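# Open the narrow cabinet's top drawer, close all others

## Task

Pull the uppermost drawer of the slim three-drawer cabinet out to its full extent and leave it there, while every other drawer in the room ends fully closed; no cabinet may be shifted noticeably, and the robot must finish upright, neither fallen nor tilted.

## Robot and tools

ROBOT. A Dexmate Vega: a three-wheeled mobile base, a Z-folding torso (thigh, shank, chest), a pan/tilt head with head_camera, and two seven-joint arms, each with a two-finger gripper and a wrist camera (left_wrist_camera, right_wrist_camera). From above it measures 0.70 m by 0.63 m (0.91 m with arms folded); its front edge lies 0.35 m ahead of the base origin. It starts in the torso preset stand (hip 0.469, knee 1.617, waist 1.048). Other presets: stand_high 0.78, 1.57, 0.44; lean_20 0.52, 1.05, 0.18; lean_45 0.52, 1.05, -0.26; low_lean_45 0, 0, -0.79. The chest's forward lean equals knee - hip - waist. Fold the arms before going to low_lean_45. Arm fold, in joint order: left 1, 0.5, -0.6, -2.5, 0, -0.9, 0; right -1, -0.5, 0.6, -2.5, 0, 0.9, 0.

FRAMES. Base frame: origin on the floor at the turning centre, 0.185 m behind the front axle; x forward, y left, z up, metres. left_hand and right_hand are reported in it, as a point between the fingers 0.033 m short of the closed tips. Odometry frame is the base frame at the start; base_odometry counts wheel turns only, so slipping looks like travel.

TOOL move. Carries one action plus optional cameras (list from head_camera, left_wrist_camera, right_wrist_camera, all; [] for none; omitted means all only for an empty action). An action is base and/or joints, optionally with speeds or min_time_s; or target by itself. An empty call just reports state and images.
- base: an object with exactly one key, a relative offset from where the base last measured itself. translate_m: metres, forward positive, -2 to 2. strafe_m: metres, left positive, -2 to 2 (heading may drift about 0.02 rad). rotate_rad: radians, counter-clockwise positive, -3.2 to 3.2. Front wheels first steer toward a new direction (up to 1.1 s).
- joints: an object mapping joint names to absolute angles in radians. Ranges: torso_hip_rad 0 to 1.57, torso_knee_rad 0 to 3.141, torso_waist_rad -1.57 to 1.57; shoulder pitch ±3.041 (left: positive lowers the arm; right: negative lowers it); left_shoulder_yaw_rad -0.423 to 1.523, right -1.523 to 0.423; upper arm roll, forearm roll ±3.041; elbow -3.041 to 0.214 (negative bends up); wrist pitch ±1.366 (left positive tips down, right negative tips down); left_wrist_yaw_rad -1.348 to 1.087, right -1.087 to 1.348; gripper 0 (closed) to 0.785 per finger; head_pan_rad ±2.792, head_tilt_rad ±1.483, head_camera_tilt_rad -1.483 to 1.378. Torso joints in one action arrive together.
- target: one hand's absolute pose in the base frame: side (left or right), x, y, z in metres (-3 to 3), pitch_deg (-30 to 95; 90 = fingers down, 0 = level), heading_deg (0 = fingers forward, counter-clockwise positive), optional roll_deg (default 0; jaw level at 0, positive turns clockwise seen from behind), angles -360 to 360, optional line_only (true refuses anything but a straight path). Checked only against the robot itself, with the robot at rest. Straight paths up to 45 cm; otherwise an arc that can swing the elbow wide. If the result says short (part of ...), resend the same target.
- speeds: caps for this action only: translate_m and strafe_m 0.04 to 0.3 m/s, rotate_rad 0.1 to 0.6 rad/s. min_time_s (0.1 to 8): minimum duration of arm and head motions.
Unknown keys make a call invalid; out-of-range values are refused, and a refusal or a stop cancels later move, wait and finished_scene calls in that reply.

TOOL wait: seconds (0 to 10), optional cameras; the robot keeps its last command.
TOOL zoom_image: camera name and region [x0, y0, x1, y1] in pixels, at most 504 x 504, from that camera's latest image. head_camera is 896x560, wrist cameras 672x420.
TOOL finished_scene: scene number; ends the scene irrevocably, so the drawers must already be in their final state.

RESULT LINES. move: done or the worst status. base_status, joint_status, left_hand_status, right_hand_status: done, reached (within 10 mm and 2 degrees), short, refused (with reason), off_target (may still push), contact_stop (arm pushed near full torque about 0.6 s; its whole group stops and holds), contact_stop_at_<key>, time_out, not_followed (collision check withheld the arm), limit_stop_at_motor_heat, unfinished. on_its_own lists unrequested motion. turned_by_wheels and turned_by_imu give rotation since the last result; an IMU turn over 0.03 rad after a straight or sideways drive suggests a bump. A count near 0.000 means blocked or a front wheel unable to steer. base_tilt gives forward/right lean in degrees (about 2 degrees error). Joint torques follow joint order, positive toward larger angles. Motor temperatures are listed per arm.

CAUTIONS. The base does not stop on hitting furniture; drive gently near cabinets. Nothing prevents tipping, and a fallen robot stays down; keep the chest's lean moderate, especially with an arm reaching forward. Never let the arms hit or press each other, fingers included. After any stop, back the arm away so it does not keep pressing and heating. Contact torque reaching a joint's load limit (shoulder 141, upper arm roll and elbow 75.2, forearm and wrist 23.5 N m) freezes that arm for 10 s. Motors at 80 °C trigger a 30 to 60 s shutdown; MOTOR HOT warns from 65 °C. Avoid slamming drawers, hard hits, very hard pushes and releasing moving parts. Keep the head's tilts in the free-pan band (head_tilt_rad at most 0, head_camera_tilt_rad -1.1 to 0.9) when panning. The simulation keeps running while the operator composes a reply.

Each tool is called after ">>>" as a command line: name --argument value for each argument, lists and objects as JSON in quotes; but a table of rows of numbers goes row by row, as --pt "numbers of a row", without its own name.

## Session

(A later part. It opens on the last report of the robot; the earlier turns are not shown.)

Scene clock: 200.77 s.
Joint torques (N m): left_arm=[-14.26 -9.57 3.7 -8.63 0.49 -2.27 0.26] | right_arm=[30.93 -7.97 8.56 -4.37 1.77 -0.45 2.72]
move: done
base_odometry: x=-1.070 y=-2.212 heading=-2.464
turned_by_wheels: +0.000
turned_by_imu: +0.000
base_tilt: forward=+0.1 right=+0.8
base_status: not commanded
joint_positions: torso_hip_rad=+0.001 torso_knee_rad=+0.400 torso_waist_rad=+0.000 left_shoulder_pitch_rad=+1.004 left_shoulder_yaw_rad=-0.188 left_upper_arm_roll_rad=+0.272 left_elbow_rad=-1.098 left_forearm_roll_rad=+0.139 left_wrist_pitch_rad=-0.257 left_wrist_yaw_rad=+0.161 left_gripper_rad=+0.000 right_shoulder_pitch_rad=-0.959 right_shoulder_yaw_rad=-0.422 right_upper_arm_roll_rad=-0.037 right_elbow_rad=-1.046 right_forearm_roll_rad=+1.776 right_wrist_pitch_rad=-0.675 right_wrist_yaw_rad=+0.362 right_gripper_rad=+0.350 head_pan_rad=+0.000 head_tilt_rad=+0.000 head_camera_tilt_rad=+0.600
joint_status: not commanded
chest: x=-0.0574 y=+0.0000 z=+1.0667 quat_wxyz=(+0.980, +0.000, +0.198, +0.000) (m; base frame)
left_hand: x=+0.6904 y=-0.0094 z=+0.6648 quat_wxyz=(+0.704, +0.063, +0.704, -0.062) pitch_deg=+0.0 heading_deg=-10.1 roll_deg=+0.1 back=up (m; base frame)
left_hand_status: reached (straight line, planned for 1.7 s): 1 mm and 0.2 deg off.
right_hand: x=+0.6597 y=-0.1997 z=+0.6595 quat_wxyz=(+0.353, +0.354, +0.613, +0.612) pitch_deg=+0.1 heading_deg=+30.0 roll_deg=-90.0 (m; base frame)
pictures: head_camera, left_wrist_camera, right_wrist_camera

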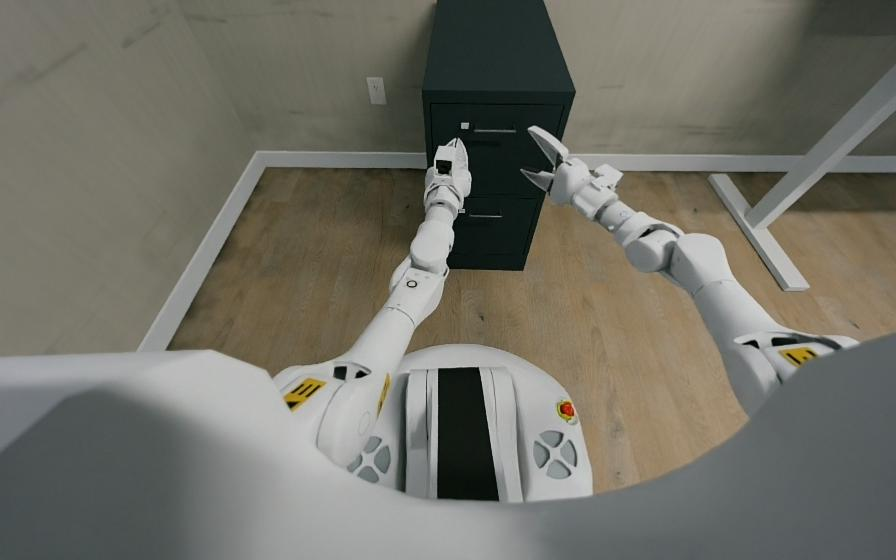

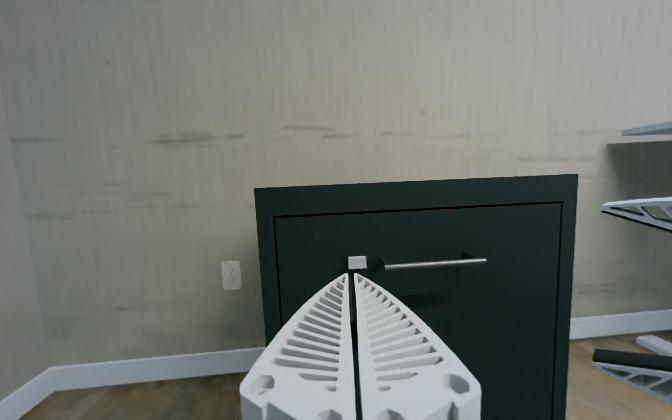

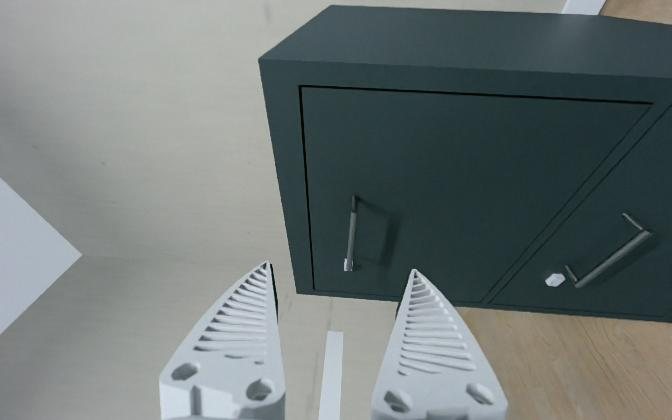

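>>> zoom_image --camera "left_wrist_camera" --region '[310, 230, 410, 300]'

>>> move --target '{"side": "left", "x": 0.735, "y": -0.023, "z": 0.656, "pitch_deg": 0, "heading_deg": -10, "roll_deg": 0, "line_only": true}' --cameras '["left_wrist_camera", "right_wrist_camera"]'

>>> zoom_image --camera "left_wrist_camera" --region '[290, 220, 430, 320]'

>>> zoom_image --camera "right_wrist_camera" --region '[290, 180, 450, 360]'

Scaled by 5.040 from the camera's 672x420 image, which has a finer 960x600 frame.

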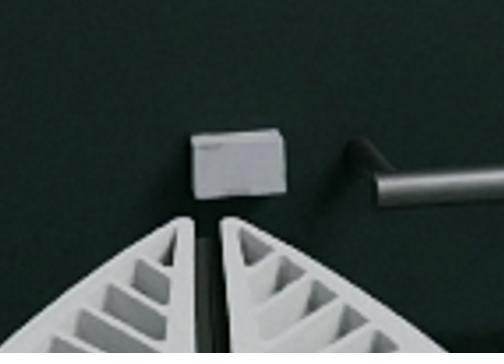

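Scene clock: 204.60 s.
Joint torques (N m): left_arm=[-27.51 -8.84 -2.73 -5.98 -0.02 -3.01 0.31] | right_arm=[30.86 -7.21 9.26 -3.93 1.72 0.23 2.53]
move: done
base_odometry: x=-1.070 y=-2.212 heading=-2.464
turned_by_wheels: +0.000
turned_by_imu: +0.000
base_tilt: forward=+0.1 right=+0.8
base_status: not commanded
joint_positions: torso_hip_rad=+0.001 torso_knee_rad=+0.400 torso_waist_rad=+0.000 left_shoulder_pitch_rad=+0.702 left_shoulder_yaw_rad=-0.242 left_upper_arm_roll_rad=+0.254 left_elbow_rad=-0.548 left_forearm_roll_rad=+0.107 left_wrist_pitch_rad=-0.504 left_wrist_yaw_rad=+0.214 left_gripper_rad=+0.000 right_shoulder_pitch_rad=-0.959 right_shoulder_yaw_rad=-0.422 right_upper_arm_roll_rad=-0.037 right_elbow_rad=-1.046 right_forearm_roll_rad=+1.776 right_wrist_pitch_rad=-0.675 right_wrist_yaw_rad=+0.362 right_gripper_rad=+0.350 head_pan_rad=+0.000 head_tilt_rad=+0.000 head_camera_tilt_rad=+0.600
joint_status: not commanded
chest: x=-0.0574 y=+0.0000 z=+1.0667 quat_wxyz=(+0.980, +0.000, +0.198, +0.000) (m; base frame)
left_hand: x=+0.7347 y=-0.0230 z=+0.6556 quat_wxyz=(+0.704, +0.062, +0.705, -0.062) pitch_deg=+0.0 heading_deg=-10.0 roll_deg=+0.0 back=up (m; base frame)
left_hand_status: reached (straight line, planned for 2.1 s): 1 mm and 0.0 deg off.
right_hand: x=+0.6597 y=-0.1997 z=+0.6595 quat_wxyz=(+0.353, +0.354, +0.613, +0.612) pitch_deg=+0.1 heading_deg=+30.0 roll_deg=-90.0 (m; base frame)
pictures: left_wrist_camera, right_wrist_camera

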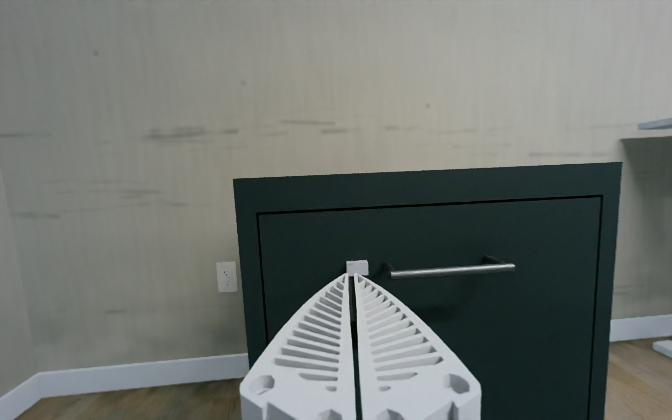

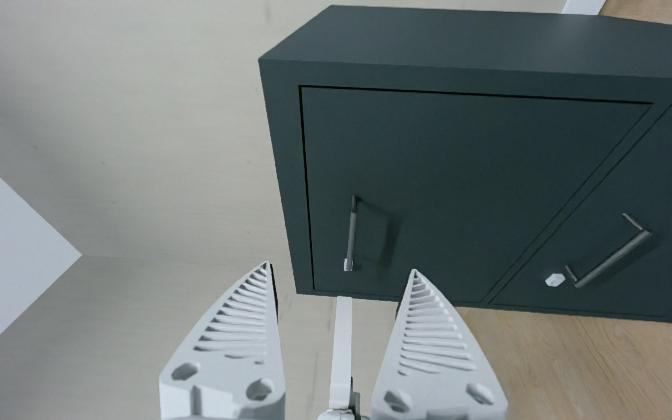

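Scaled by 3.600 from the camera's 672x420 image, which has a finer 960x600 frame.

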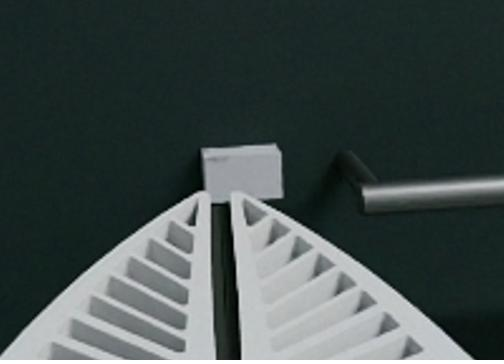

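Scaled by 2.800 from the camera's 672x420 image, which has a finer 960x600 frame.

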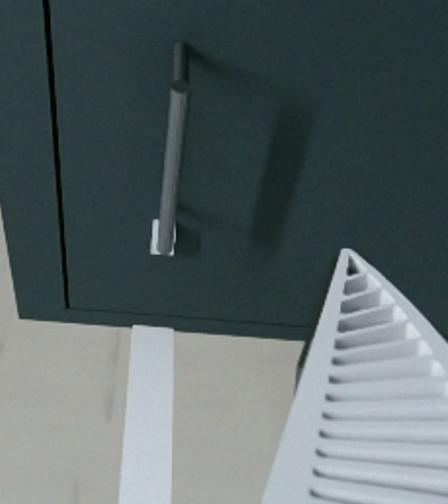

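>>> move --target '{"side": "left", "x": 0.735, "y": -0.032, "z": 0.655, "pitch_deg": 0, "heading_deg": -10, "roll_deg": 0, "line_only": true}'

>>> move --base '{"translate_m": 0.035}' --speeds '{"translate_m": 0.05}' --cameras '["left_wrist_camera", "right_wrist_camera"]'

>>> zoom_image --camera "left_wrist_camera" --region '[290, 220, 430, 320]'

>>> zoom_image --camera "right_wrist_camera" --region '[290, 180, 450, 360]'

Scene clock: 205.27 s.
Joint torques (N m): left_arm=[-27.72 -9.51 -2.81 -6.93 0.22 -3.02 0.24] | right_arm=[30.38 -7.79 9.23 -3.86 1.78 -0.68 2.99]
move: refused
base_odometry: x=-1.070 y=-2.212 heading=-2.464
turned_by_wheels: +0.000
turned_by_imu: +0.000
base_tilt: forward=+0.1 right=+0.8
base_status: not commanded
joint_positions: torso_hip_rad=+0.001 torso_knee_rad=+0.400 torso_waist_rad=+0.000 left_shoulder_pitch_rad=+0.701 left_shoulder_yaw_rad=-0.242 left_upper_arm_roll_rad=+0.254 left_elbow_rad=-0.545 left_forearm_roll_rad=+0.107 left_wrist_pitch_rad=-0.506 left_wrist_yaw_rad=+0.215 left_gripper_rad=+0.000 right_shoulder_pitch_rad=-0.959 right_shoulder_yaw_rad=-0.422 right_upper_arm_roll_rad=-0.037 right_elbow_rad=-1.046 right_forearm_roll_rad=+1.776 right_wrist_pitch_rad=-0.675 right_wrist_yaw_rad=+0.362 right_gripper_rad=+0.350 head_pan_rad=+0.000 head_tilt_rad=+0.000 head_camera_tilt_rad=+0.600
joint_status: not commanded
chest: x=-0.0574 y=+0.0000 z=+1.0667 quat_wxyz=(+0.980, +0.000, +0.198, +0.000) (m; base frame)
left_hand: x=+0.7348 y=-0.0230 z=+0.6556 quat_wxyz=(+0.704, +0.062, +0.705, -0.062) pitch_deg=+0.0 heading_deg=-10.0 roll_deg=+0.0 back=up (m; base frame)
left_hand_status: refused: no posture of the arm gets there (out of reach): the closest leaves the hand 0.0 cm and 0 deg from the pose. Nothing moved.
right_hand: x=+0.6597 y=-0.1997 z=+0.6595 quat_wxyz=(+0.353, +0.354, +0.613, +0.612) pitch_deg=+0.1 heading_deg=+30.0 roll_deg=-90.0 (m; base frame)

not run: a stop came earlier in this reply.

Scaled by 3.600 from the camera's 672x420 image, which has a finer 960x600 frame.

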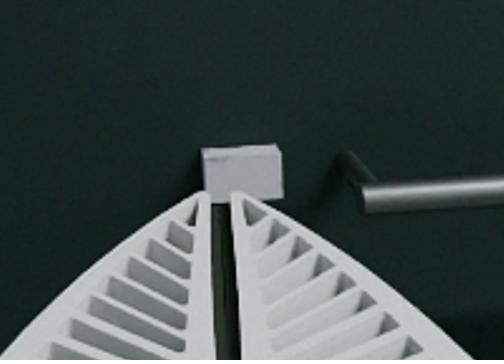

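Scaled by 2.800 from the camera's 672x420 image, which has a finer 960x600 frame.

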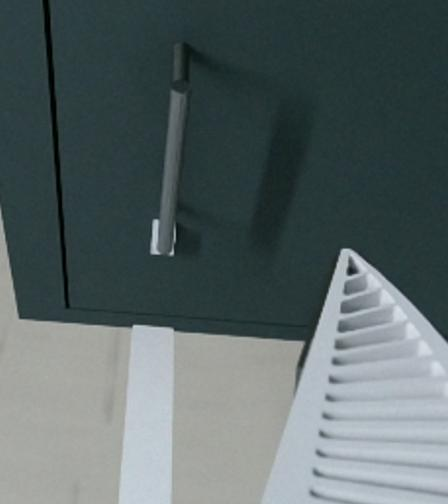

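>>> move --target '{"side": "left", "x": 0.715, "y": -0.03, "z": 0.655, "pitch_deg": 0, "heading_deg": -10, "roll_deg": 0, "line_only": true}'

>>> move --base '{"translate_m": 0.05}' --speeds '{"translate_m": 0.05}' --cameras '["left_wrist_camera", "right_wrist_camera"]'

>>> zoom_image --camera "left_wrist_camera" --region '[290, 220, 430, 320]'

>>> zoom_image --camera "right_wrist_camera" --region '[290, 180, 450, 360]'

Scene clock: 207.73 s.
Joint torques (N m): left_arm=[-18.05 -3.18 3.26 -8.1 0.63 -2.01 0.17] | right_arm=[31.91 -8.12 9.22 -5.8 1.74 -0.02 2.8]
move: done
base_odometry: x=-1.070 y=-2.212 heading=-2.464
turned_by_wheels: +0.000
turned_by_imu: +0.000
base_tilt: forward=+0.1 right=+0.8
base_status: not commanded
joint_positions: torso_hip_rad=+0.001 torso_knee_rad=+0.400 torso_waist_rad=+0.000 left_shoulder_pitch_rad=+0.827 left_shoulder_yaw_rad=-0.237 left_upper_arm_roll_rad=+0.272 left_elbow_rad=-0.759 left_forearm_roll_rad=+0.133 left_wrist_pitch_rad=-0.410 left_wrist_yaw_rad=+0.217 left_gripper_rad=+0.000 right_shoulder_pitch_rad=-0.959 right_shoulder_yaw_rad=-0.422 right_upper_arm_roll_rad=-0.037 right_elbow_rad=-1.046 right_forearm_roll_rad=+1.776 right_wrist_pitch_rad=-0.675 right_wrist_yaw_rad=+0.362 right_gripper_rad=+0.350 head_pan_rad=+0.000 head_tilt_rad=+0.000 head_camera_tilt_rad=+0.600
joint_status: not commanded
chest: x=-0.0574 y=+0.0000 z=+1.0667 quat_wxyz=(+0.980, +0.000, +0.198, +0.000) (m; base frame)
left_hand: x=+0.7154 y=-0.0298 z=+0.6549 quat_wxyz=(+0.704, +0.062, +0.705, -0.062) pitch_deg=+0.0 heading_deg=-10.0 roll_deg=+0.0 back=up (m; base frame)
left_hand_status: reached (straight line, planned for 1.0 s): 0 mm and 0.0 deg off.
right_hand: x=+0.6597 y=-0.1997 z=+0.6595 quat_wxyz=(+0.353, +0.354, +0.613, +0.612) pitch_deg=+0.1 heading_deg=+30.0 roll_deg=-90.0 (m; base frame)

Scene clock: 209.27 s.
Joint torques (N m): left_arm=[-17.23 -5.4 3.65 -6.85 0.83 -2.62 0.18] | right_arm=[29.88 -7.4 9.21 -4.59 1.73 -0.3 2.7]
move: done
base_odometry: x=-1.108 y=-2.244 heading=-2.465
turned_by_wheels: +0.000
turned_by_imu: -0.001
base_tilt: forward=+0.1 right=+0.8
base_status: done
joint_positions: torso_hip_rad=+0.001 torso_knee_rad=+0.400 torso_waist_rad=+0.000 left_shoulder_pitch_rad=+0.829 left_shoulder_yaw_rad=-0.237 left_upper_arm_roll_rad=+0.272 left_elbow_rad=-0.762 left_forearm_roll_rad=+0.134 left_wrist_pitch_rad=-0.409 left_wrist_yaw_rad=+0.217 left_gripper_rad=+0.000 right_shoulder_pitch_rad=-0.959 right_shoulder_yaw_rad=-0.422 right_upper_arm_roll_rad=-0.037 right_elbow_rad=-1.046 right_forearm_roll_rad=+1.776 right_wrist_pitch_rad=-0.675 right_wrist_yaw_rad=+0.362 right_gripper_rad=+0.350 head_pan_rad=+0.000 head_tilt_rad=+0.000 head_camera_tilt_rad=+0.600
joint_status: not commanded
chest: x=-0.0574 y=+0.0000 z=+1.0667 quat_wxyz=(+0.980, +0.000, +0.198, +0.000) (m; base frame)
left_hand: x=+0.7151 y=-0.0299 z=+0.6549 quat_wxyz=(+0.704, +0.061, +0.705, -0.062) pitch_deg=+0.0 heading_deg=-10.0 roll_deg=+0.0 back=up (m; base frame)
right_hand: x=+0.6597 y=-0.1997 z=+0.6594 quat_wxyz=(+0.353, +0.354, +0.613, +0.612) pitch_deg=+0.1 heading_deg=+30.0 roll_deg=-90.0 (m; base frame)
pictures: left_wrist_camera, right_wrist_camera

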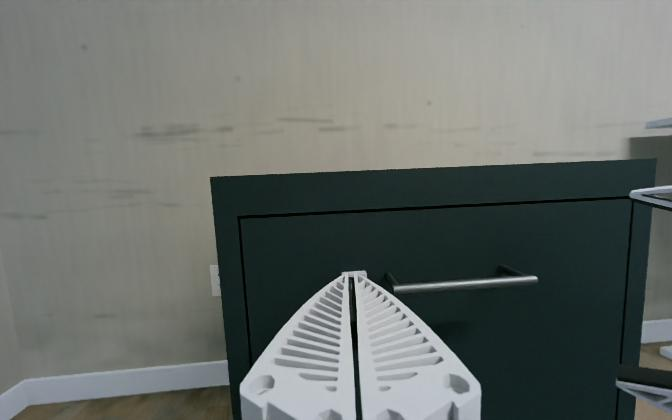

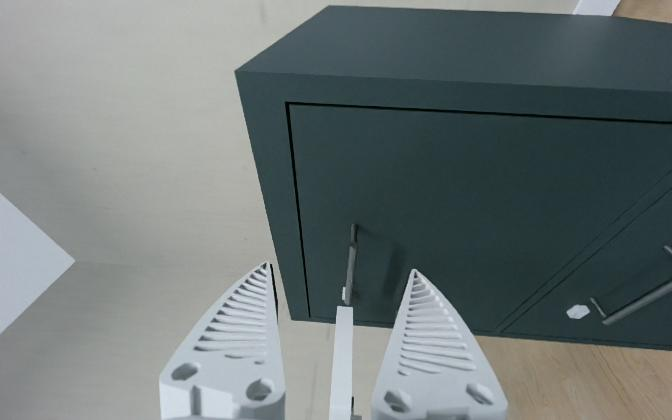

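Scaled by 3.600 from the camera's 672x420 image, which has a finer 960x600 frame.

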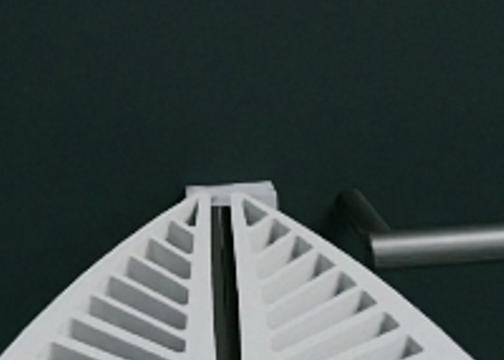

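Scaled by 2.800 from the camera's 672x420 image, which has a finer 960x600 frame.

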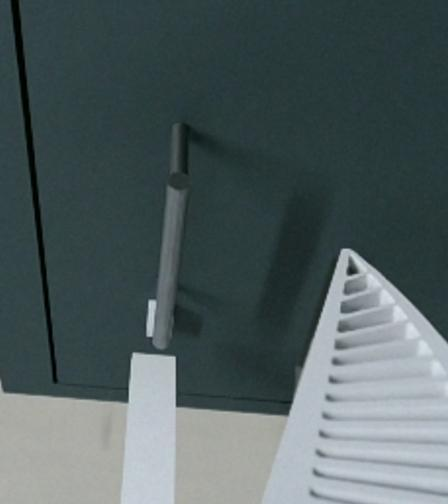

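>>> move --base '{"translate_m": 0.015}' --speeds '{"translate_m": 0.04}' --cameras '["left_wrist_camera", "right_wrist_camera"]'

>>> zoom_image --camera "left_wrist_camera" --region '[290, 220, 430, 320]'

>>> zoom_image --camera "right_wrist_camera" --region '[290, 180, 450, 360]'

Scene clock: 210.47 s.
Joint torques (N m): left_arm=[-27.02 -5.48 3.27 -9.67 0.48 -2.41 0.13] | right_arm=[30.91 -7.31 9.05 -5.38 1.72 -0.23 2.78]
move: done
base_odometry: x=-1.120 y=-2.253 heading=-2.465
turned_by_wheels: +0.000
turned_by_imu: +0.000
base_tilt: forward=+0.0 right=+0.7
base_status: done
joint_positions: torso_hip_rad=+0.001 torso_knee_rad=+0.400 torso_waist_rad=+0.000 left_shoulder_pitch_rad=+0.829 left_shoulder_yaw_rad=-0.237 left_upper_arm_roll_rad=+0.272 left_elbow_rad=-0.762 left_forearm_roll_rad=+0.134 left_wrist_pitch_rad=-0.409 left_wrist_yaw_rad=+0.217 left_gripper_rad=+0.000 right_shoulder_pitch_rad=-0.959 right_shoulder_yaw_rad=-0.422 right_upper_arm_roll_rad=-0.037 right_elbow_rad=-1.046 right_forearm_roll_rad=+1.776 right_wrist_pitch_rad=-0.675 right_wrist_yaw_rad=+0.362 right_gripper_rad=+0.350 head_pan_rad=+0.000 head_tilt_rad=+0.000 head_camera_tilt_rad=+0.600
joint_status: not commanded
chest: x=-0.0574 y=+0.0000 z=+1.0667 quat_wxyz=(+0.980, +0.000, +0.198, +0.000) (m; base frame)
left_hand: x=+0.7149 y=-0.0299 z=+0.6546 quat_wxyz=(+0.704, +0.062, +0.705, -0.062) pitch_deg=+0.0 heading_deg=-10.0 roll_deg=+0.0 back=up (m; base frame)
right_hand: x=+0.6597 y=-0.1998 z=+0.6595 quat_wxyz=(+0.353, +0.354, +0.613, +0.612) pitch_deg=+0.1 heading_deg=+30.0 roll_deg=-90.0 (m; base frame)
pictures: left_wrist_camera, right_wrist_camera

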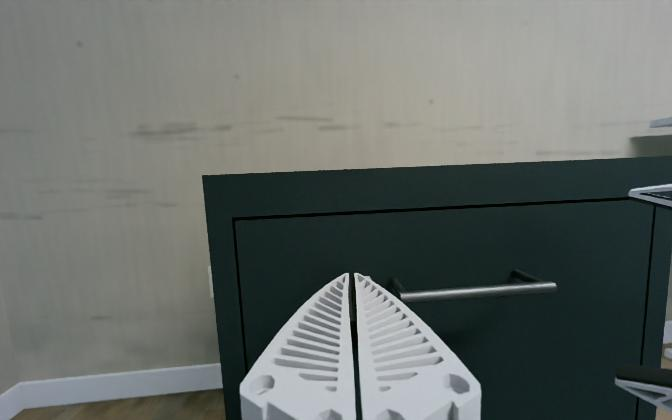

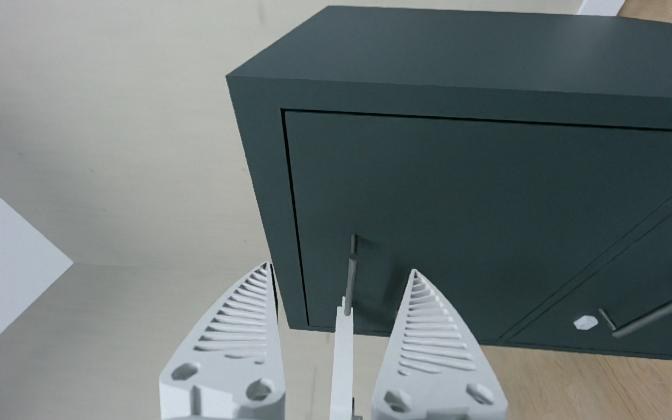

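Scaled by 3.600 from the camera's 672x420 image, which has a finer 960x600 frame.

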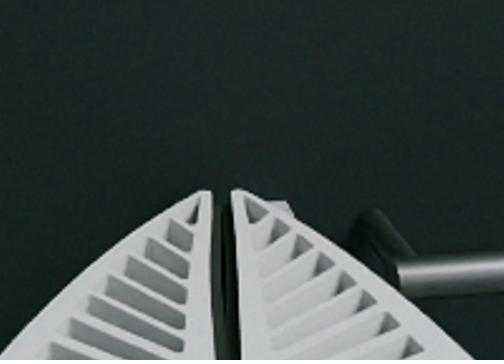

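Scaled by 2.800 from the camera's 672x420 image, which has a finer 960x600 frame.

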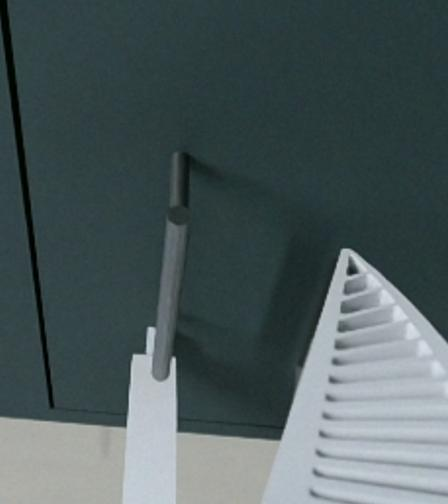

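>>> move --base '{"translate_m": 0.012}' --speeds '{"translate_m": 0.04}' --cameras '["left_wrist_camera", "right_wrist_camera"]'

>>> zoom_image --camera "left_wrist_camera" --region '[290, 220, 430, 320]'

>>> zoom_image --camera "right_wrist_camera" --region '[290, 180, 450, 360]'

Scene clock: 211.80 s.
Joint torques (N m): left_arm=[-42.76 -5.14 -3.87 -11.9 -0.87 -2.61 1] | right_arm=[28.03 -6.75 9.25 -4.76 1.7 -0.54 2.44]
move: done
base_odometry: x=-1.129 y=-2.261 heading=-2.466
turned_by_wheels: -0.001
turned_by_imu: -0.001
base_tilt: forward=+0.0 right=+0.8
base_status: done
joint_positions: torso_hip_rad=+0.001 torso_knee_rad=+0.400 torso_waist_rad=+0.000 left_shoulder_pitch_rad=+0.830 left_shoulder_yaw_rad=-0.237 left_upper_arm_roll_rad=+0.273 left_elbow_rad=-0.762 left_forearm_roll_rad=+0.134 left_wrist_pitch_rad=-0.409 left_wrist_yaw_rad=+0.217 left_gripper_rad=+0.000 right_shoulder_pitch_rad=-0.959 right_shoulder_yaw_rad=-0.422 right_upper_arm_roll_rad=-0.037 right_elbow_rad=-1.046 right_forearm_roll_rad=+1.776 right_wrist_pitch_rad=-0.675 right_wrist_yaw_rad=+0.362 right_gripper_rad=+0.350 head_pan_rad=+0.000 head_tilt_rad=+0.000 head_camera_tilt_rad=+0.600
joint_status: not commanded
chest: x=-0.0577 y=+0.0000 z=+1.0667 quat_wxyz=(+0.980, +0.000, +0.198, +0.000) (m; base frame)
left_hand: x=+0.7144 y=-0.0304 z=+0.6543 quat_wxyz=(+0.704, +0.062, +0.705, -0.062) pitch_deg=+0.1 heading_deg=-10.0 roll_deg=+0.0 back=up (m; base frame)
right_hand: x=+0.6596 y=-0.1998 z=+0.6597 quat_wxyz=(+0.353, +0.354, +0.613, +0.612) pitch_deg=+0.0 heading_deg=+30.0 roll_deg=+90.0 (m; base frame)
pictures: left_wrist_camera, right_wrist_camera

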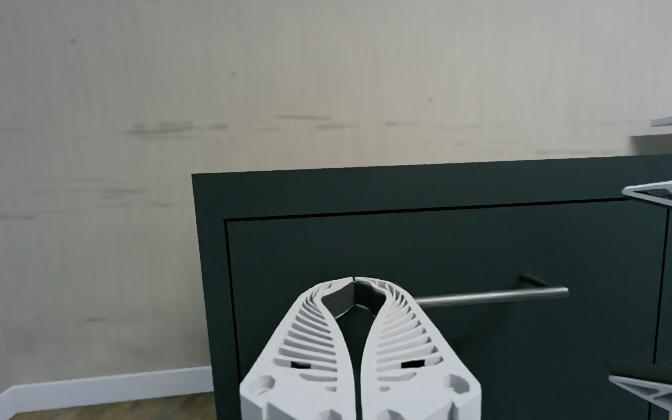

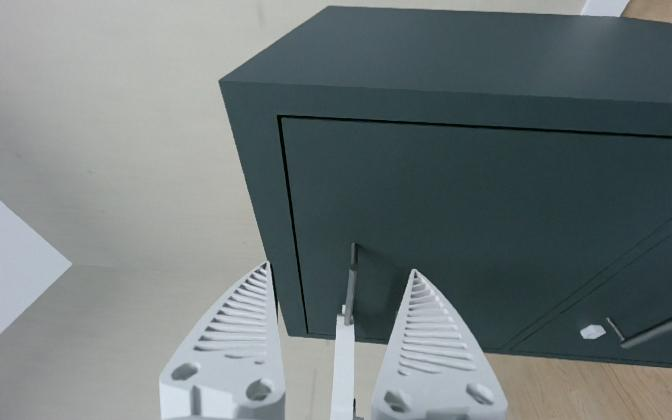

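Scaled by 3.600 from the camera's 672x420 image, which has a finer 960x600 frame.

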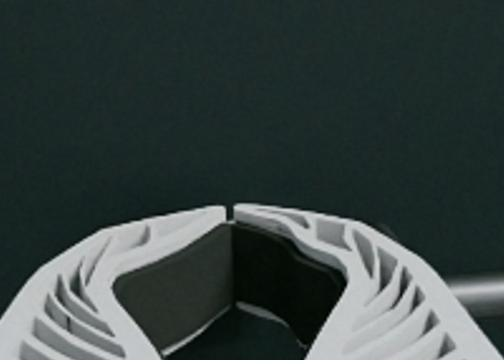

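Scaled by 2.800 from the camera's 672x420 image, which has a finer 960x600 frame.

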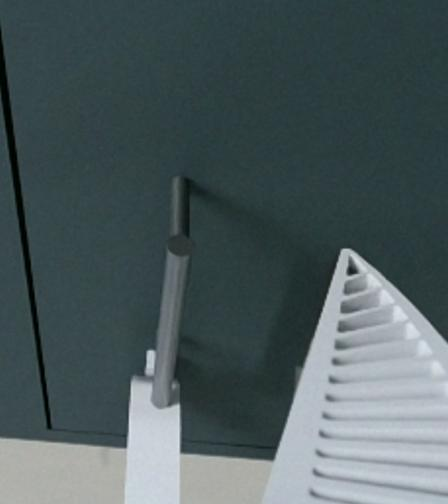

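>>> move --base '{"translate_m": -0.035}' --speeds '{"translate_m": 0.06}' --cameras '["left_wrist_camera"]'

>>> zoom_image --camera "left_wrist_camera" --region '[290, 220, 430, 320]'

>>> move --target '{"side": "left", "x": 0.715, "y": -0.003, "z": 0.652, "pitch_deg": 0, "heading_deg": -10, "roll_deg": 0, "line_only": true}'

>>> move --base '{"translate_m": 0.03}' --speeds '{"translate_m": 0.05}' --cameras '["left_wrist_camera", "right_wrist_camera"]'

>>> zoom_image --camera "left_wrist_camera" --region '[290, 220, 430, 320]'

>>> zoom_image --camera "right_wrist_camera" --region '[290, 180, 450, 360]'

Scene clock: 213.50 s.
Joint torques (N m): left_arm=[-27.62 -5.38 -1.8 -6.52 0.54 -2.63 0.13] | right_arm=[28.29 -7.4 9.36 -5.11 1.58 -0.22 2.68]
move: done
base_odometry: x=-1.102 y=-2.239 heading=-2.466
turned_by_wheels: +0.000
turned_by_imu: +0.000
base_tilt: forward=+0.1 right=+0.8
base_status: done
joint_positions: torso_hip_rad=+0.001 torso_knee_rad=+0.400 torso_waist_rad=+0.000 left_shoulder_pitch_rad=+0.829 left_shoulder_yaw_rad=-0.237 left_upper_arm_roll_rad=+0.273 left_elbow_rad=-0.762 left_forearm_roll_rad=+0.134 left_wrist_pitch_rad=-0.409 left_wrist_yaw_rad=+0.217 left_gripper_rad=+0.000 right_shoulder_pitch_rad=-0.959 right_shoulder_yaw_rad=-0.422 right_upper_arm_roll_rad=-0.037 right_elbow_rad=-1.046 right_forearm_roll_rad=+1.776 right_wrist_pitch_rad=-0.675 right_wrist_yaw_rad=+0.362 right_gripper_rad=+0.350 head_pan_rad=+0.000 head_tilt_rad=+0.000 head_camera_tilt_rad=+0.600
joint_status: not commanded
chest: x=-0.0574 y=+0.0000 z=+1.0667 quat_wxyz=(+0.980, +0.000, +0.198, +0.000) (m; base frame)
left_hand: x=+0.7148 y=-0.0302 z=+0.6547 quat_wxyz=(+0.704, +0.062, +0.705, -0.062) pitch_deg=+0.0 heading_deg=-10.0 roll_deg=+0.0 back=up (m; base frame)
right_hand: x=+0.6597 y=-0.1998 z=+0.6595 quat_wxyz=(+0.353, +0.354, +0.613, +0.612) pitch_deg=+0.1 heading_deg=+30.0 roll_deg=-90.0 (m; base frame)
pictures: left_wrist_camera

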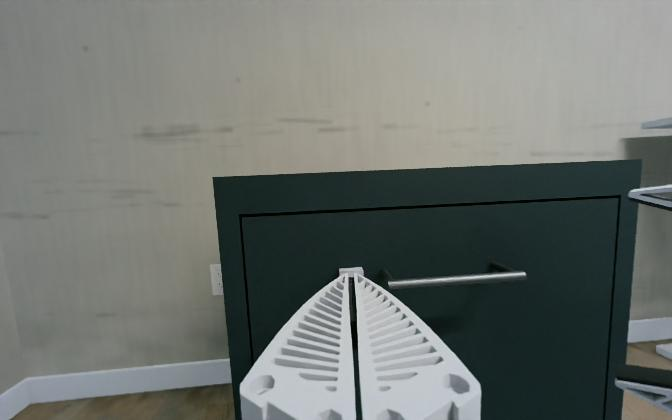

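Scaled by 3.600 from the camera's 672x420 image, which has a finer 960x600 frame.

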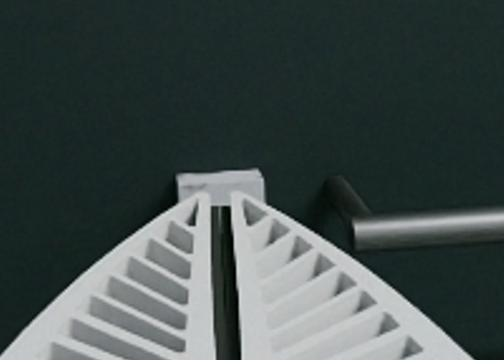

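Scene clock: 215.10 s.
Joint torques (N m): left_arm=[-16.59 -3.53 -2.54 -6.72 0.29 -2.25 -0.28] | right_arm=[29.14 -7.32 9.35 -4.81 1.71 -0.4 2.52]
move: done
base_odometry: x=-1.102 y=-2.239 heading=-2.466
turned_by_wheels: +0.000
turned_by_imu: +0.000
base_tilt: forward=+0.1 right=+0.7
base_status: not commanded
joint_positions: torso_hip_rad=+0.001 torso_knee_rad=+0.400 torso_waist_rad=+0.000 left_shoulder_pitch_rad=+0.869 left_shoulder_yaw_rad=-0.195 left_upper_arm_roll_rad=+0.251 left_elbow_rad=-0.845 left_forearm_roll_rad=+0.113 left_wrist_pitch_rad=-0.381 left_wrist_yaw_rad=+0.167 left_gripper_rad=+0.000 right_shoulder_pitch_rad=-0.959 right_shoulder_yaw_rad=-0.422 right_upper_arm_roll_rad=-0.037 right_elbow_rad=-1.046 right_forearm_roll_rad=+1.776 right_wrist_pitch_rad=-0.675 right_wrist_yaw_rad=+0.362 right_gripper_rad=+0.350 head_pan_rad=+0.000 head_tilt_rad=+0.000 head_camera_tilt_rad=+0.600
joint_status: not commanded
chest: x=-0.0574 y=+0.0000 z=+1.0667 quat_wxyz=(+0.980, +0.000, +0.198, +0.000) (m; base frame)
left_hand: x=+0.7150 y=-0.0043 z=+0.6520 quat_wxyz=(+0.704, +0.062, +0.705, -0.062) pitch_deg=+0.0 heading_deg=-10.0 roll_deg=+0.0 back=up (m; base frame)
left_hand_status: reached (straight line, planned for 0.6 s): 1 mm and 0.0 deg off.
right_hand: x=+0.6597 y=-0.1998 z=+0.6595 quat_wxyz=(+0.353, +0.354, +0.613, +0.612) pitch_deg=+0.1 heading_deg=+30.0 roll_deg=-90.0 (m; base frame)

Scene clock: 216.23 s.
Joint torques (N m): left_arm=[-17.04 -4.2 -2.6 -8.49 0.39 -1.92 -0.33] | right_arm=[29.19 -7.2 9.02 -4.79 1.7 0.7 2.55]
move: done
base_odometry: x=-1.125 y=-2.258 heading=-2.466
turned_by_wheels: +0.000
turned_by_imu: -0.001
base_tilt: forward=+0.1 right=+0.8
base_status: done
joint_positions: torso_hip_rad=+0.001 torso_knee_rad=+0.400 torso_waist_rad=+0.000 left_shoulder_pitch_rad=+0.871 left_shoulder_yaw_rad=-0.193 left_upper_arm_roll_rad=+0.250 left_elbow_rad=-0.848 left_forearm_roll_rad=+0.113 left_wrist_pitch_rad=-0.380 left_wrist_yaw_rad=+0.165 left_gripper_rad=+0.000 right_shoulder_pitch_rad=-0.959 right_shoulder_yaw_rad=-0.422 right_upper_arm_roll_rad=-0.037 right_elbow_rad=-1.046 right_forearm_roll_rad=+1.776 right_wrist_pitch_rad=-0.675 right_wrist_yaw_rad=+0.362 right_gripper_rad=+0.350 head_pan_rad=+0.000 head_tilt_rad=+0.000 head_camera_tilt_rad=+0.600
joint_status: not commanded
chest: x=-0.0574 y=+0.0000 z=+1.0667 quat_wxyz=(+0.980, +0.000, +0.198, +0.000) (m; base frame)
left_hand: x=+0.7150 y=-0.0032 z=+0.6519 quat_wxyz=(+0.704, +0.062, +0.705, -0.062) pitch_deg=+0.0 heading_deg=-10.0 roll_deg=+0.0 back=up (m; base frame)
right_hand: x=+0.6597 y=-0.1998 z=+0.6595 quat_wxyz=(+0.353, +0.354, +0.613, +0.612) pitch_deg=+0.1 heading_deg=+30.0 roll_deg=-90.0 (m; base frame)
pictures: left_wrist_camera, right_wrist_camera

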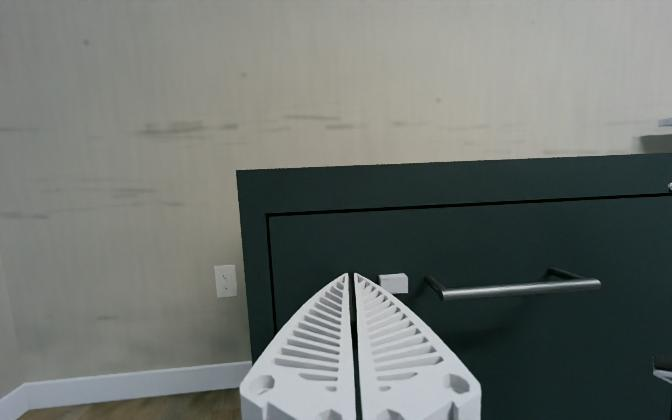

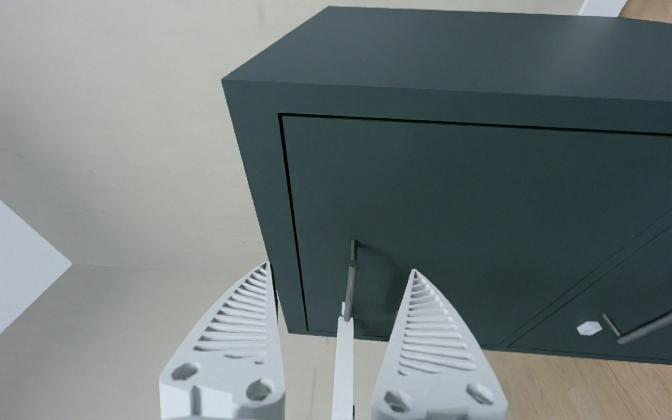

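Scaled by 3.600 from the camera's 672x420 image, which has a finer 960x600 frame.

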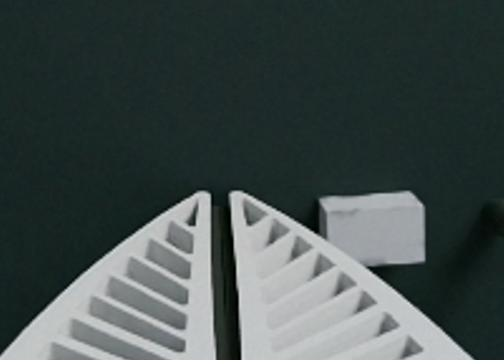

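Scaled by 2.800 from the camera's 672x420 image, which has a finer 960x600 frame.

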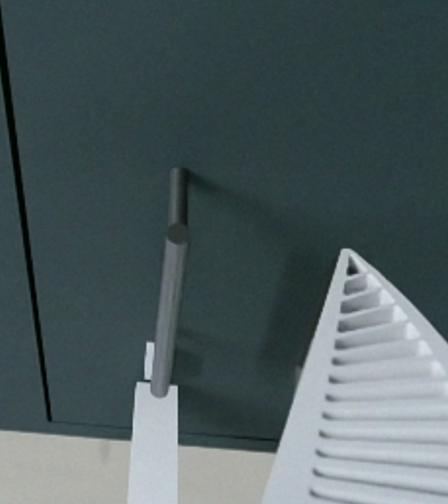

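>>> move --target '{"side": "left", "x": 0.722, "y": -0.018, "z": 0.647, "pitch_deg": 0, "heading_deg": -10, "roll_deg": 0, "line_only": true}' --cameras '["left_wrist_camera", "right_wrist_camera"]'

>>> zoom_image --camera "left_wrist_camera" --region '[290, 220, 430, 320]'

>>> zoom_image --camera "right_wrist_camera" --region '[290, 180, 450, 360]'

Scene clock: 218.70 s.
Joint torques (N m): left_arm=[-48.32 -20.65 11.5 -9.88 3.93 -1.35 -4.4] | right_arm=[29.42 -7.57 8.75 -4.76 1.68 -0.35 2.61]
move: done
base_odometry: x=-1.125 y=-2.257 heading=-2.466
turned_by_wheels: +0.000
turned_by_imu: +0.001
base_tilt: forward=+0.1 right=+0.8
base_status: not commanded
joint_positions: torso_hip_rad=+0.001 torso_knee_rad=+0.400 torso_waist_rad=+0.000 left_shoulder_pitch_rad=+0.775 left_shoulder_yaw_rad=-0.225 left_upper_arm_roll_rad=+0.256 left_elbow_rad=-0.645 left_forearm_roll_rad=+0.113 left_wrist_pitch_rad=-0.480 left_wrist_yaw_rad=+0.206 left_gripper_rad=+0.000 right_shoulder_pitch_rad=-0.959 right_shoulder_yaw_rad=-0.422 right_upper_arm_roll_rad=-0.037 right_elbow_rad=-1.046 right_forearm_roll_rad=+1.776 right_wrist_pitch_rad=-0.675 right_wrist_yaw_rad=+0.362 right_gripper_rad=+0.350 head_pan_rad=+0.000 head_tilt_rad=+0.000 head_camera_tilt_rad=+0.600
joint_status: not commanded
chest: x=-0.0576 y=+0.0000 z=+1.0667 quat_wxyz=(+0.980, +0.000, +0.198, +0.000) (m; base frame)
left_hand: x=+0.7216 y=-0.0162 z=+0.6461 quat_wxyz=(+0.704, +0.060, +0.705, -0.061) pitch_deg=+0.1 heading_deg=-9.8 roll_deg=+0.0 back=up (m; base frame)
left_hand_status: reached (straight line, planned for 1.0 s): 2 mm and 0.2 deg off.
right_hand: x=+0.6596 y=-0.1998 z=+0.6597 quat_wxyz=(+0.353, +0.354, +0.613, +0.612) pitch_deg=+0.0 heading_deg=+30.0 roll_deg=+90.0 (m; base frame)
pictures: left_wrist_camera, right_wrist_camera

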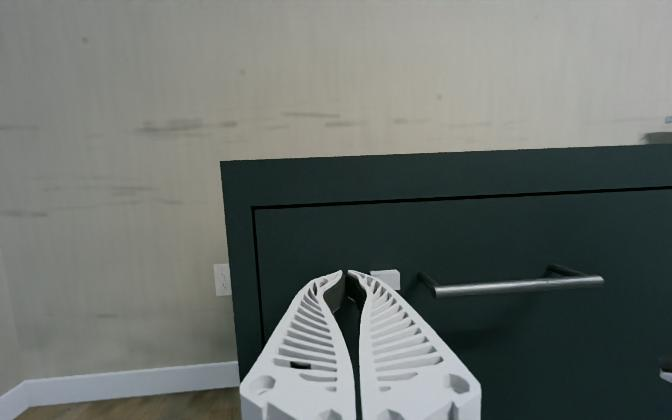

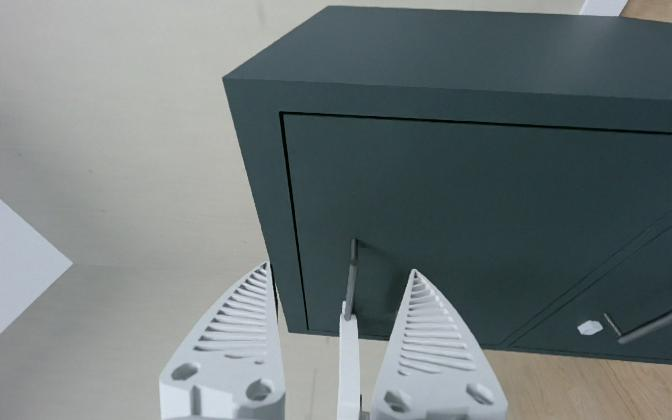

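Scaled by 3.600 from the camera's 672x420 image, which has a finer 960x600 frame.

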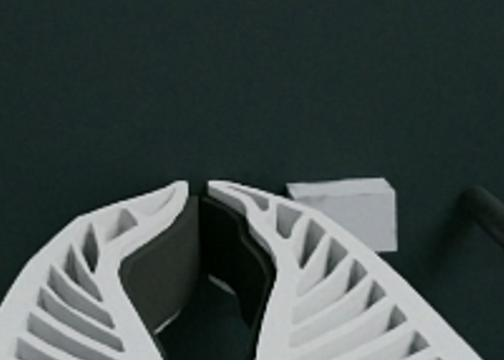

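Scaled by 2.800 from the camera's 672x420 image, which has a finer 960x600 frame.

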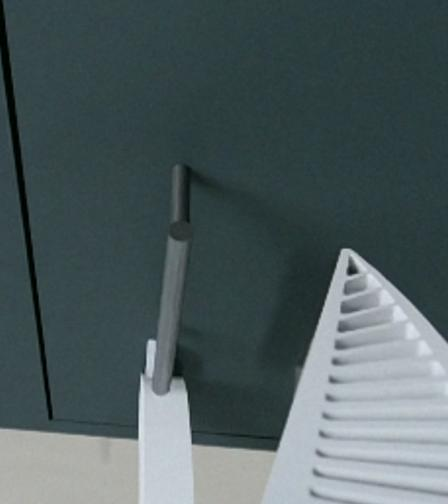

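>>> move --target '{"side": "left", "x": 0.708, "y": -0.012, "z": 0.646, "pitch_deg": 0, "heading_deg": -10, "roll_deg": 0, "line_only": true}'

>>> move --target '{"side": "left", "x": 0.708, "y": -0.027, "z": 0.646, "pitch_deg": 0, "heading_deg": -10, "roll_deg": 0, "line_only": true}' --cameras '["left_wrist_camera", "right_wrist_camera"]'

>>> zoom_image --camera "left_wrist_camera" --region '[290, 220, 430, 320]'

>>> zoom_image --camera "right_wrist_camera" --region '[290, 180, 450, 360]'

Scene clock: 221.03 s.
Joint torques (N m): left_arm=[-17.14 -3.14 2.64 -7.18 0.28 -1.92 -0.45] | right_arm=[28.23 -7.64 8.87 -4.85 1.61 0.16 2.78]
move: done
base_odometry: x=-1.125 y=-2.258 heading=-2.466
turned_by_wheels: +0.000
turned_by_imu: -0.001
base_tilt: forward=+0.1 right=+0.8
base_status: not commanded
joint_positions: torso_hip_rad=+0.001 torso_knee_rad=+0.400 torso_waist_rad=+0.000 left_shoulder_pitch_rad=+0.869 left_shoulder_yaw_rad=-0.206 left_upper_arm_roll_rad=+0.261 left_elbow_rad=-0.809 left_forearm_roll_rad=+0.122 left_wrist_pitch_rad=-0.411 left_wrist_yaw_rad=+0.187 left_gripper_rad=+0.000 right_shoulder_pitch_rad=-0.959 right_shoulder_yaw_rad=-0.422 right_upper_arm_roll_rad=-0.037 right_elbow_rad=-1.046 right_forearm_roll_rad=+1.776 right_wrist_pitch_rad=-0.675 right_wrist_yaw_rad=+0.362 right_gripper_rad=+0.350 head_pan_rad=+0.000 head_tilt_rad=+0.000 head_camera_tilt_rad=+0.600
joint_status: not commanded
chest: x=-0.0575 y=+0.0000 z=+1.0667 quat_wxyz=(+0.980, +0.000, +0.198, +0.000) (m; base frame)
left_hand: x=+0.7085 y=-0.0120 z=+0.6457 quat_wxyz=(+0.704, +0.061, +0.705, -0.062) pitch_deg=+0.0 heading_deg=-10.0 roll_deg=+0.0 back=up (m; base frame)
left_hand_status: reached (straight line, planned for 0.9 s): 1 mm and 0.0 deg off.
right_hand: x=+0.6597 y=-0.1998 z=+0.6595 quat_wxyz=(+0.353, +0.354, +0.613, +0.612) pitch_deg=+0.0 heading_deg=+30.0 roll_deg=-90.0 (m; base frame)

Scene clock: 222.47 s.
Joint torques (N m): left_arm=[-28.48 -11.59 6.23 -6.48 1.82 -2.57 -1.07] | right_arm=[29.34 -7.48 8.38 -4.49 1.81 -0.37 2.49]
move: done
base_odometry: x=-1.125 y=-2.258 heading=-2.466
turned_by_wheels: +0.000
turned_by_imu: +0.000
base_tilt: forward=+0.1 right=+0.8
base_status: not commanded
joint_positions: torso_hip_rad=+0.001 torso_knee_rad=+0.400 torso_waist_rad=+0.000 left_shoulder_pitch_rad=+0.842 left_shoulder_yaw_rad=-0.229 left_upper_arm_roll_rad=+0.272 left_elbow_rad=-0.749 left_forearm_roll_rad=+0.133 left_wrist_pitch_rad=-0.436 left_wrist_yaw_rad=+0.216 left_gripper_rad=+0.000 right_shoulder_pitch_rad=-0.959 right_shoulder_yaw_rad=-0.422 right_upper_arm_roll_rad=-0.037 right_elbow_rad=-1.046 right_forearm_roll_rad=+1.776 right_wrist_pitch_rad=-0.675 right_wrist_yaw_rad=+0.362 right_gripper_rad=+0.350 head_pan_rad=+0.000 head_tilt_rad=+0.000 head_camera_tilt_rad=+0.600
joint_status: not commanded
chest: x=-0.0575 y=+0.0000 z=+1.0667 quat_wxyz=(+0.980, +0.000, +0.198, +0.000) (m; base frame)
left_hand: x=+0.7080 y=-0.0255 z=+0.6454 quat_wxyz=(+0.704, +0.061, +0.705, -0.061) pitch_deg=+0.1 heading_deg=-9.9 roll_deg=+0.0 back=up (m; base frame)
left_hand_status: reached (straight line, planned for 0.5 s): 2 mm and 0.1 deg off.
right_hand: x=+0.6597 y=-0.1998 z=+0.6595 quat_wxyz=(+0.353, +0.354, +0.613, +0.612) pitch_deg=+0.1 heading_deg=+30.0 roll_deg=-90.0 (m; base frame)
pictures: left_wrist_camera, right_wrist_camera

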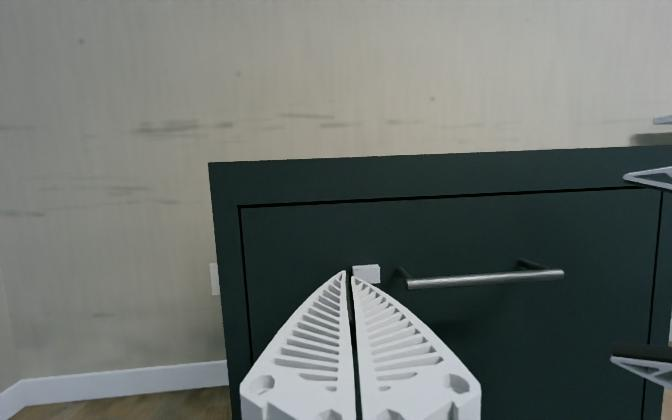

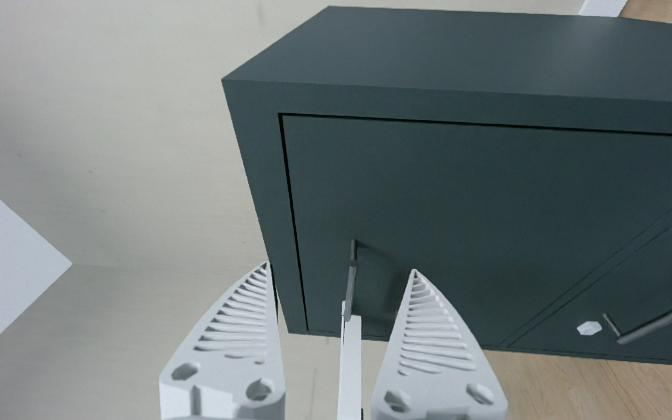

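Scaled by 3.600 from the camera's 672x420 image, which has a finer 960x600 frame.

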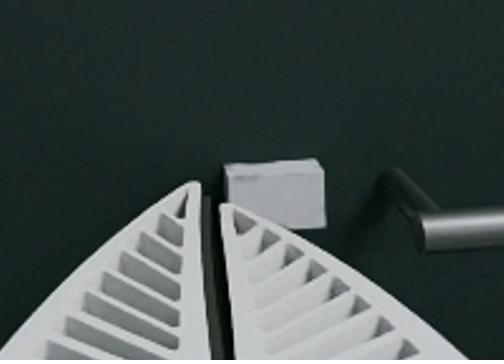

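Scaled by 2.800 from the camera's 672x420 image, which has a finer 960x600 frame.

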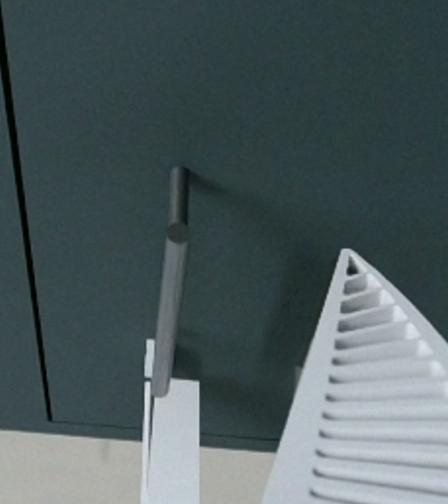

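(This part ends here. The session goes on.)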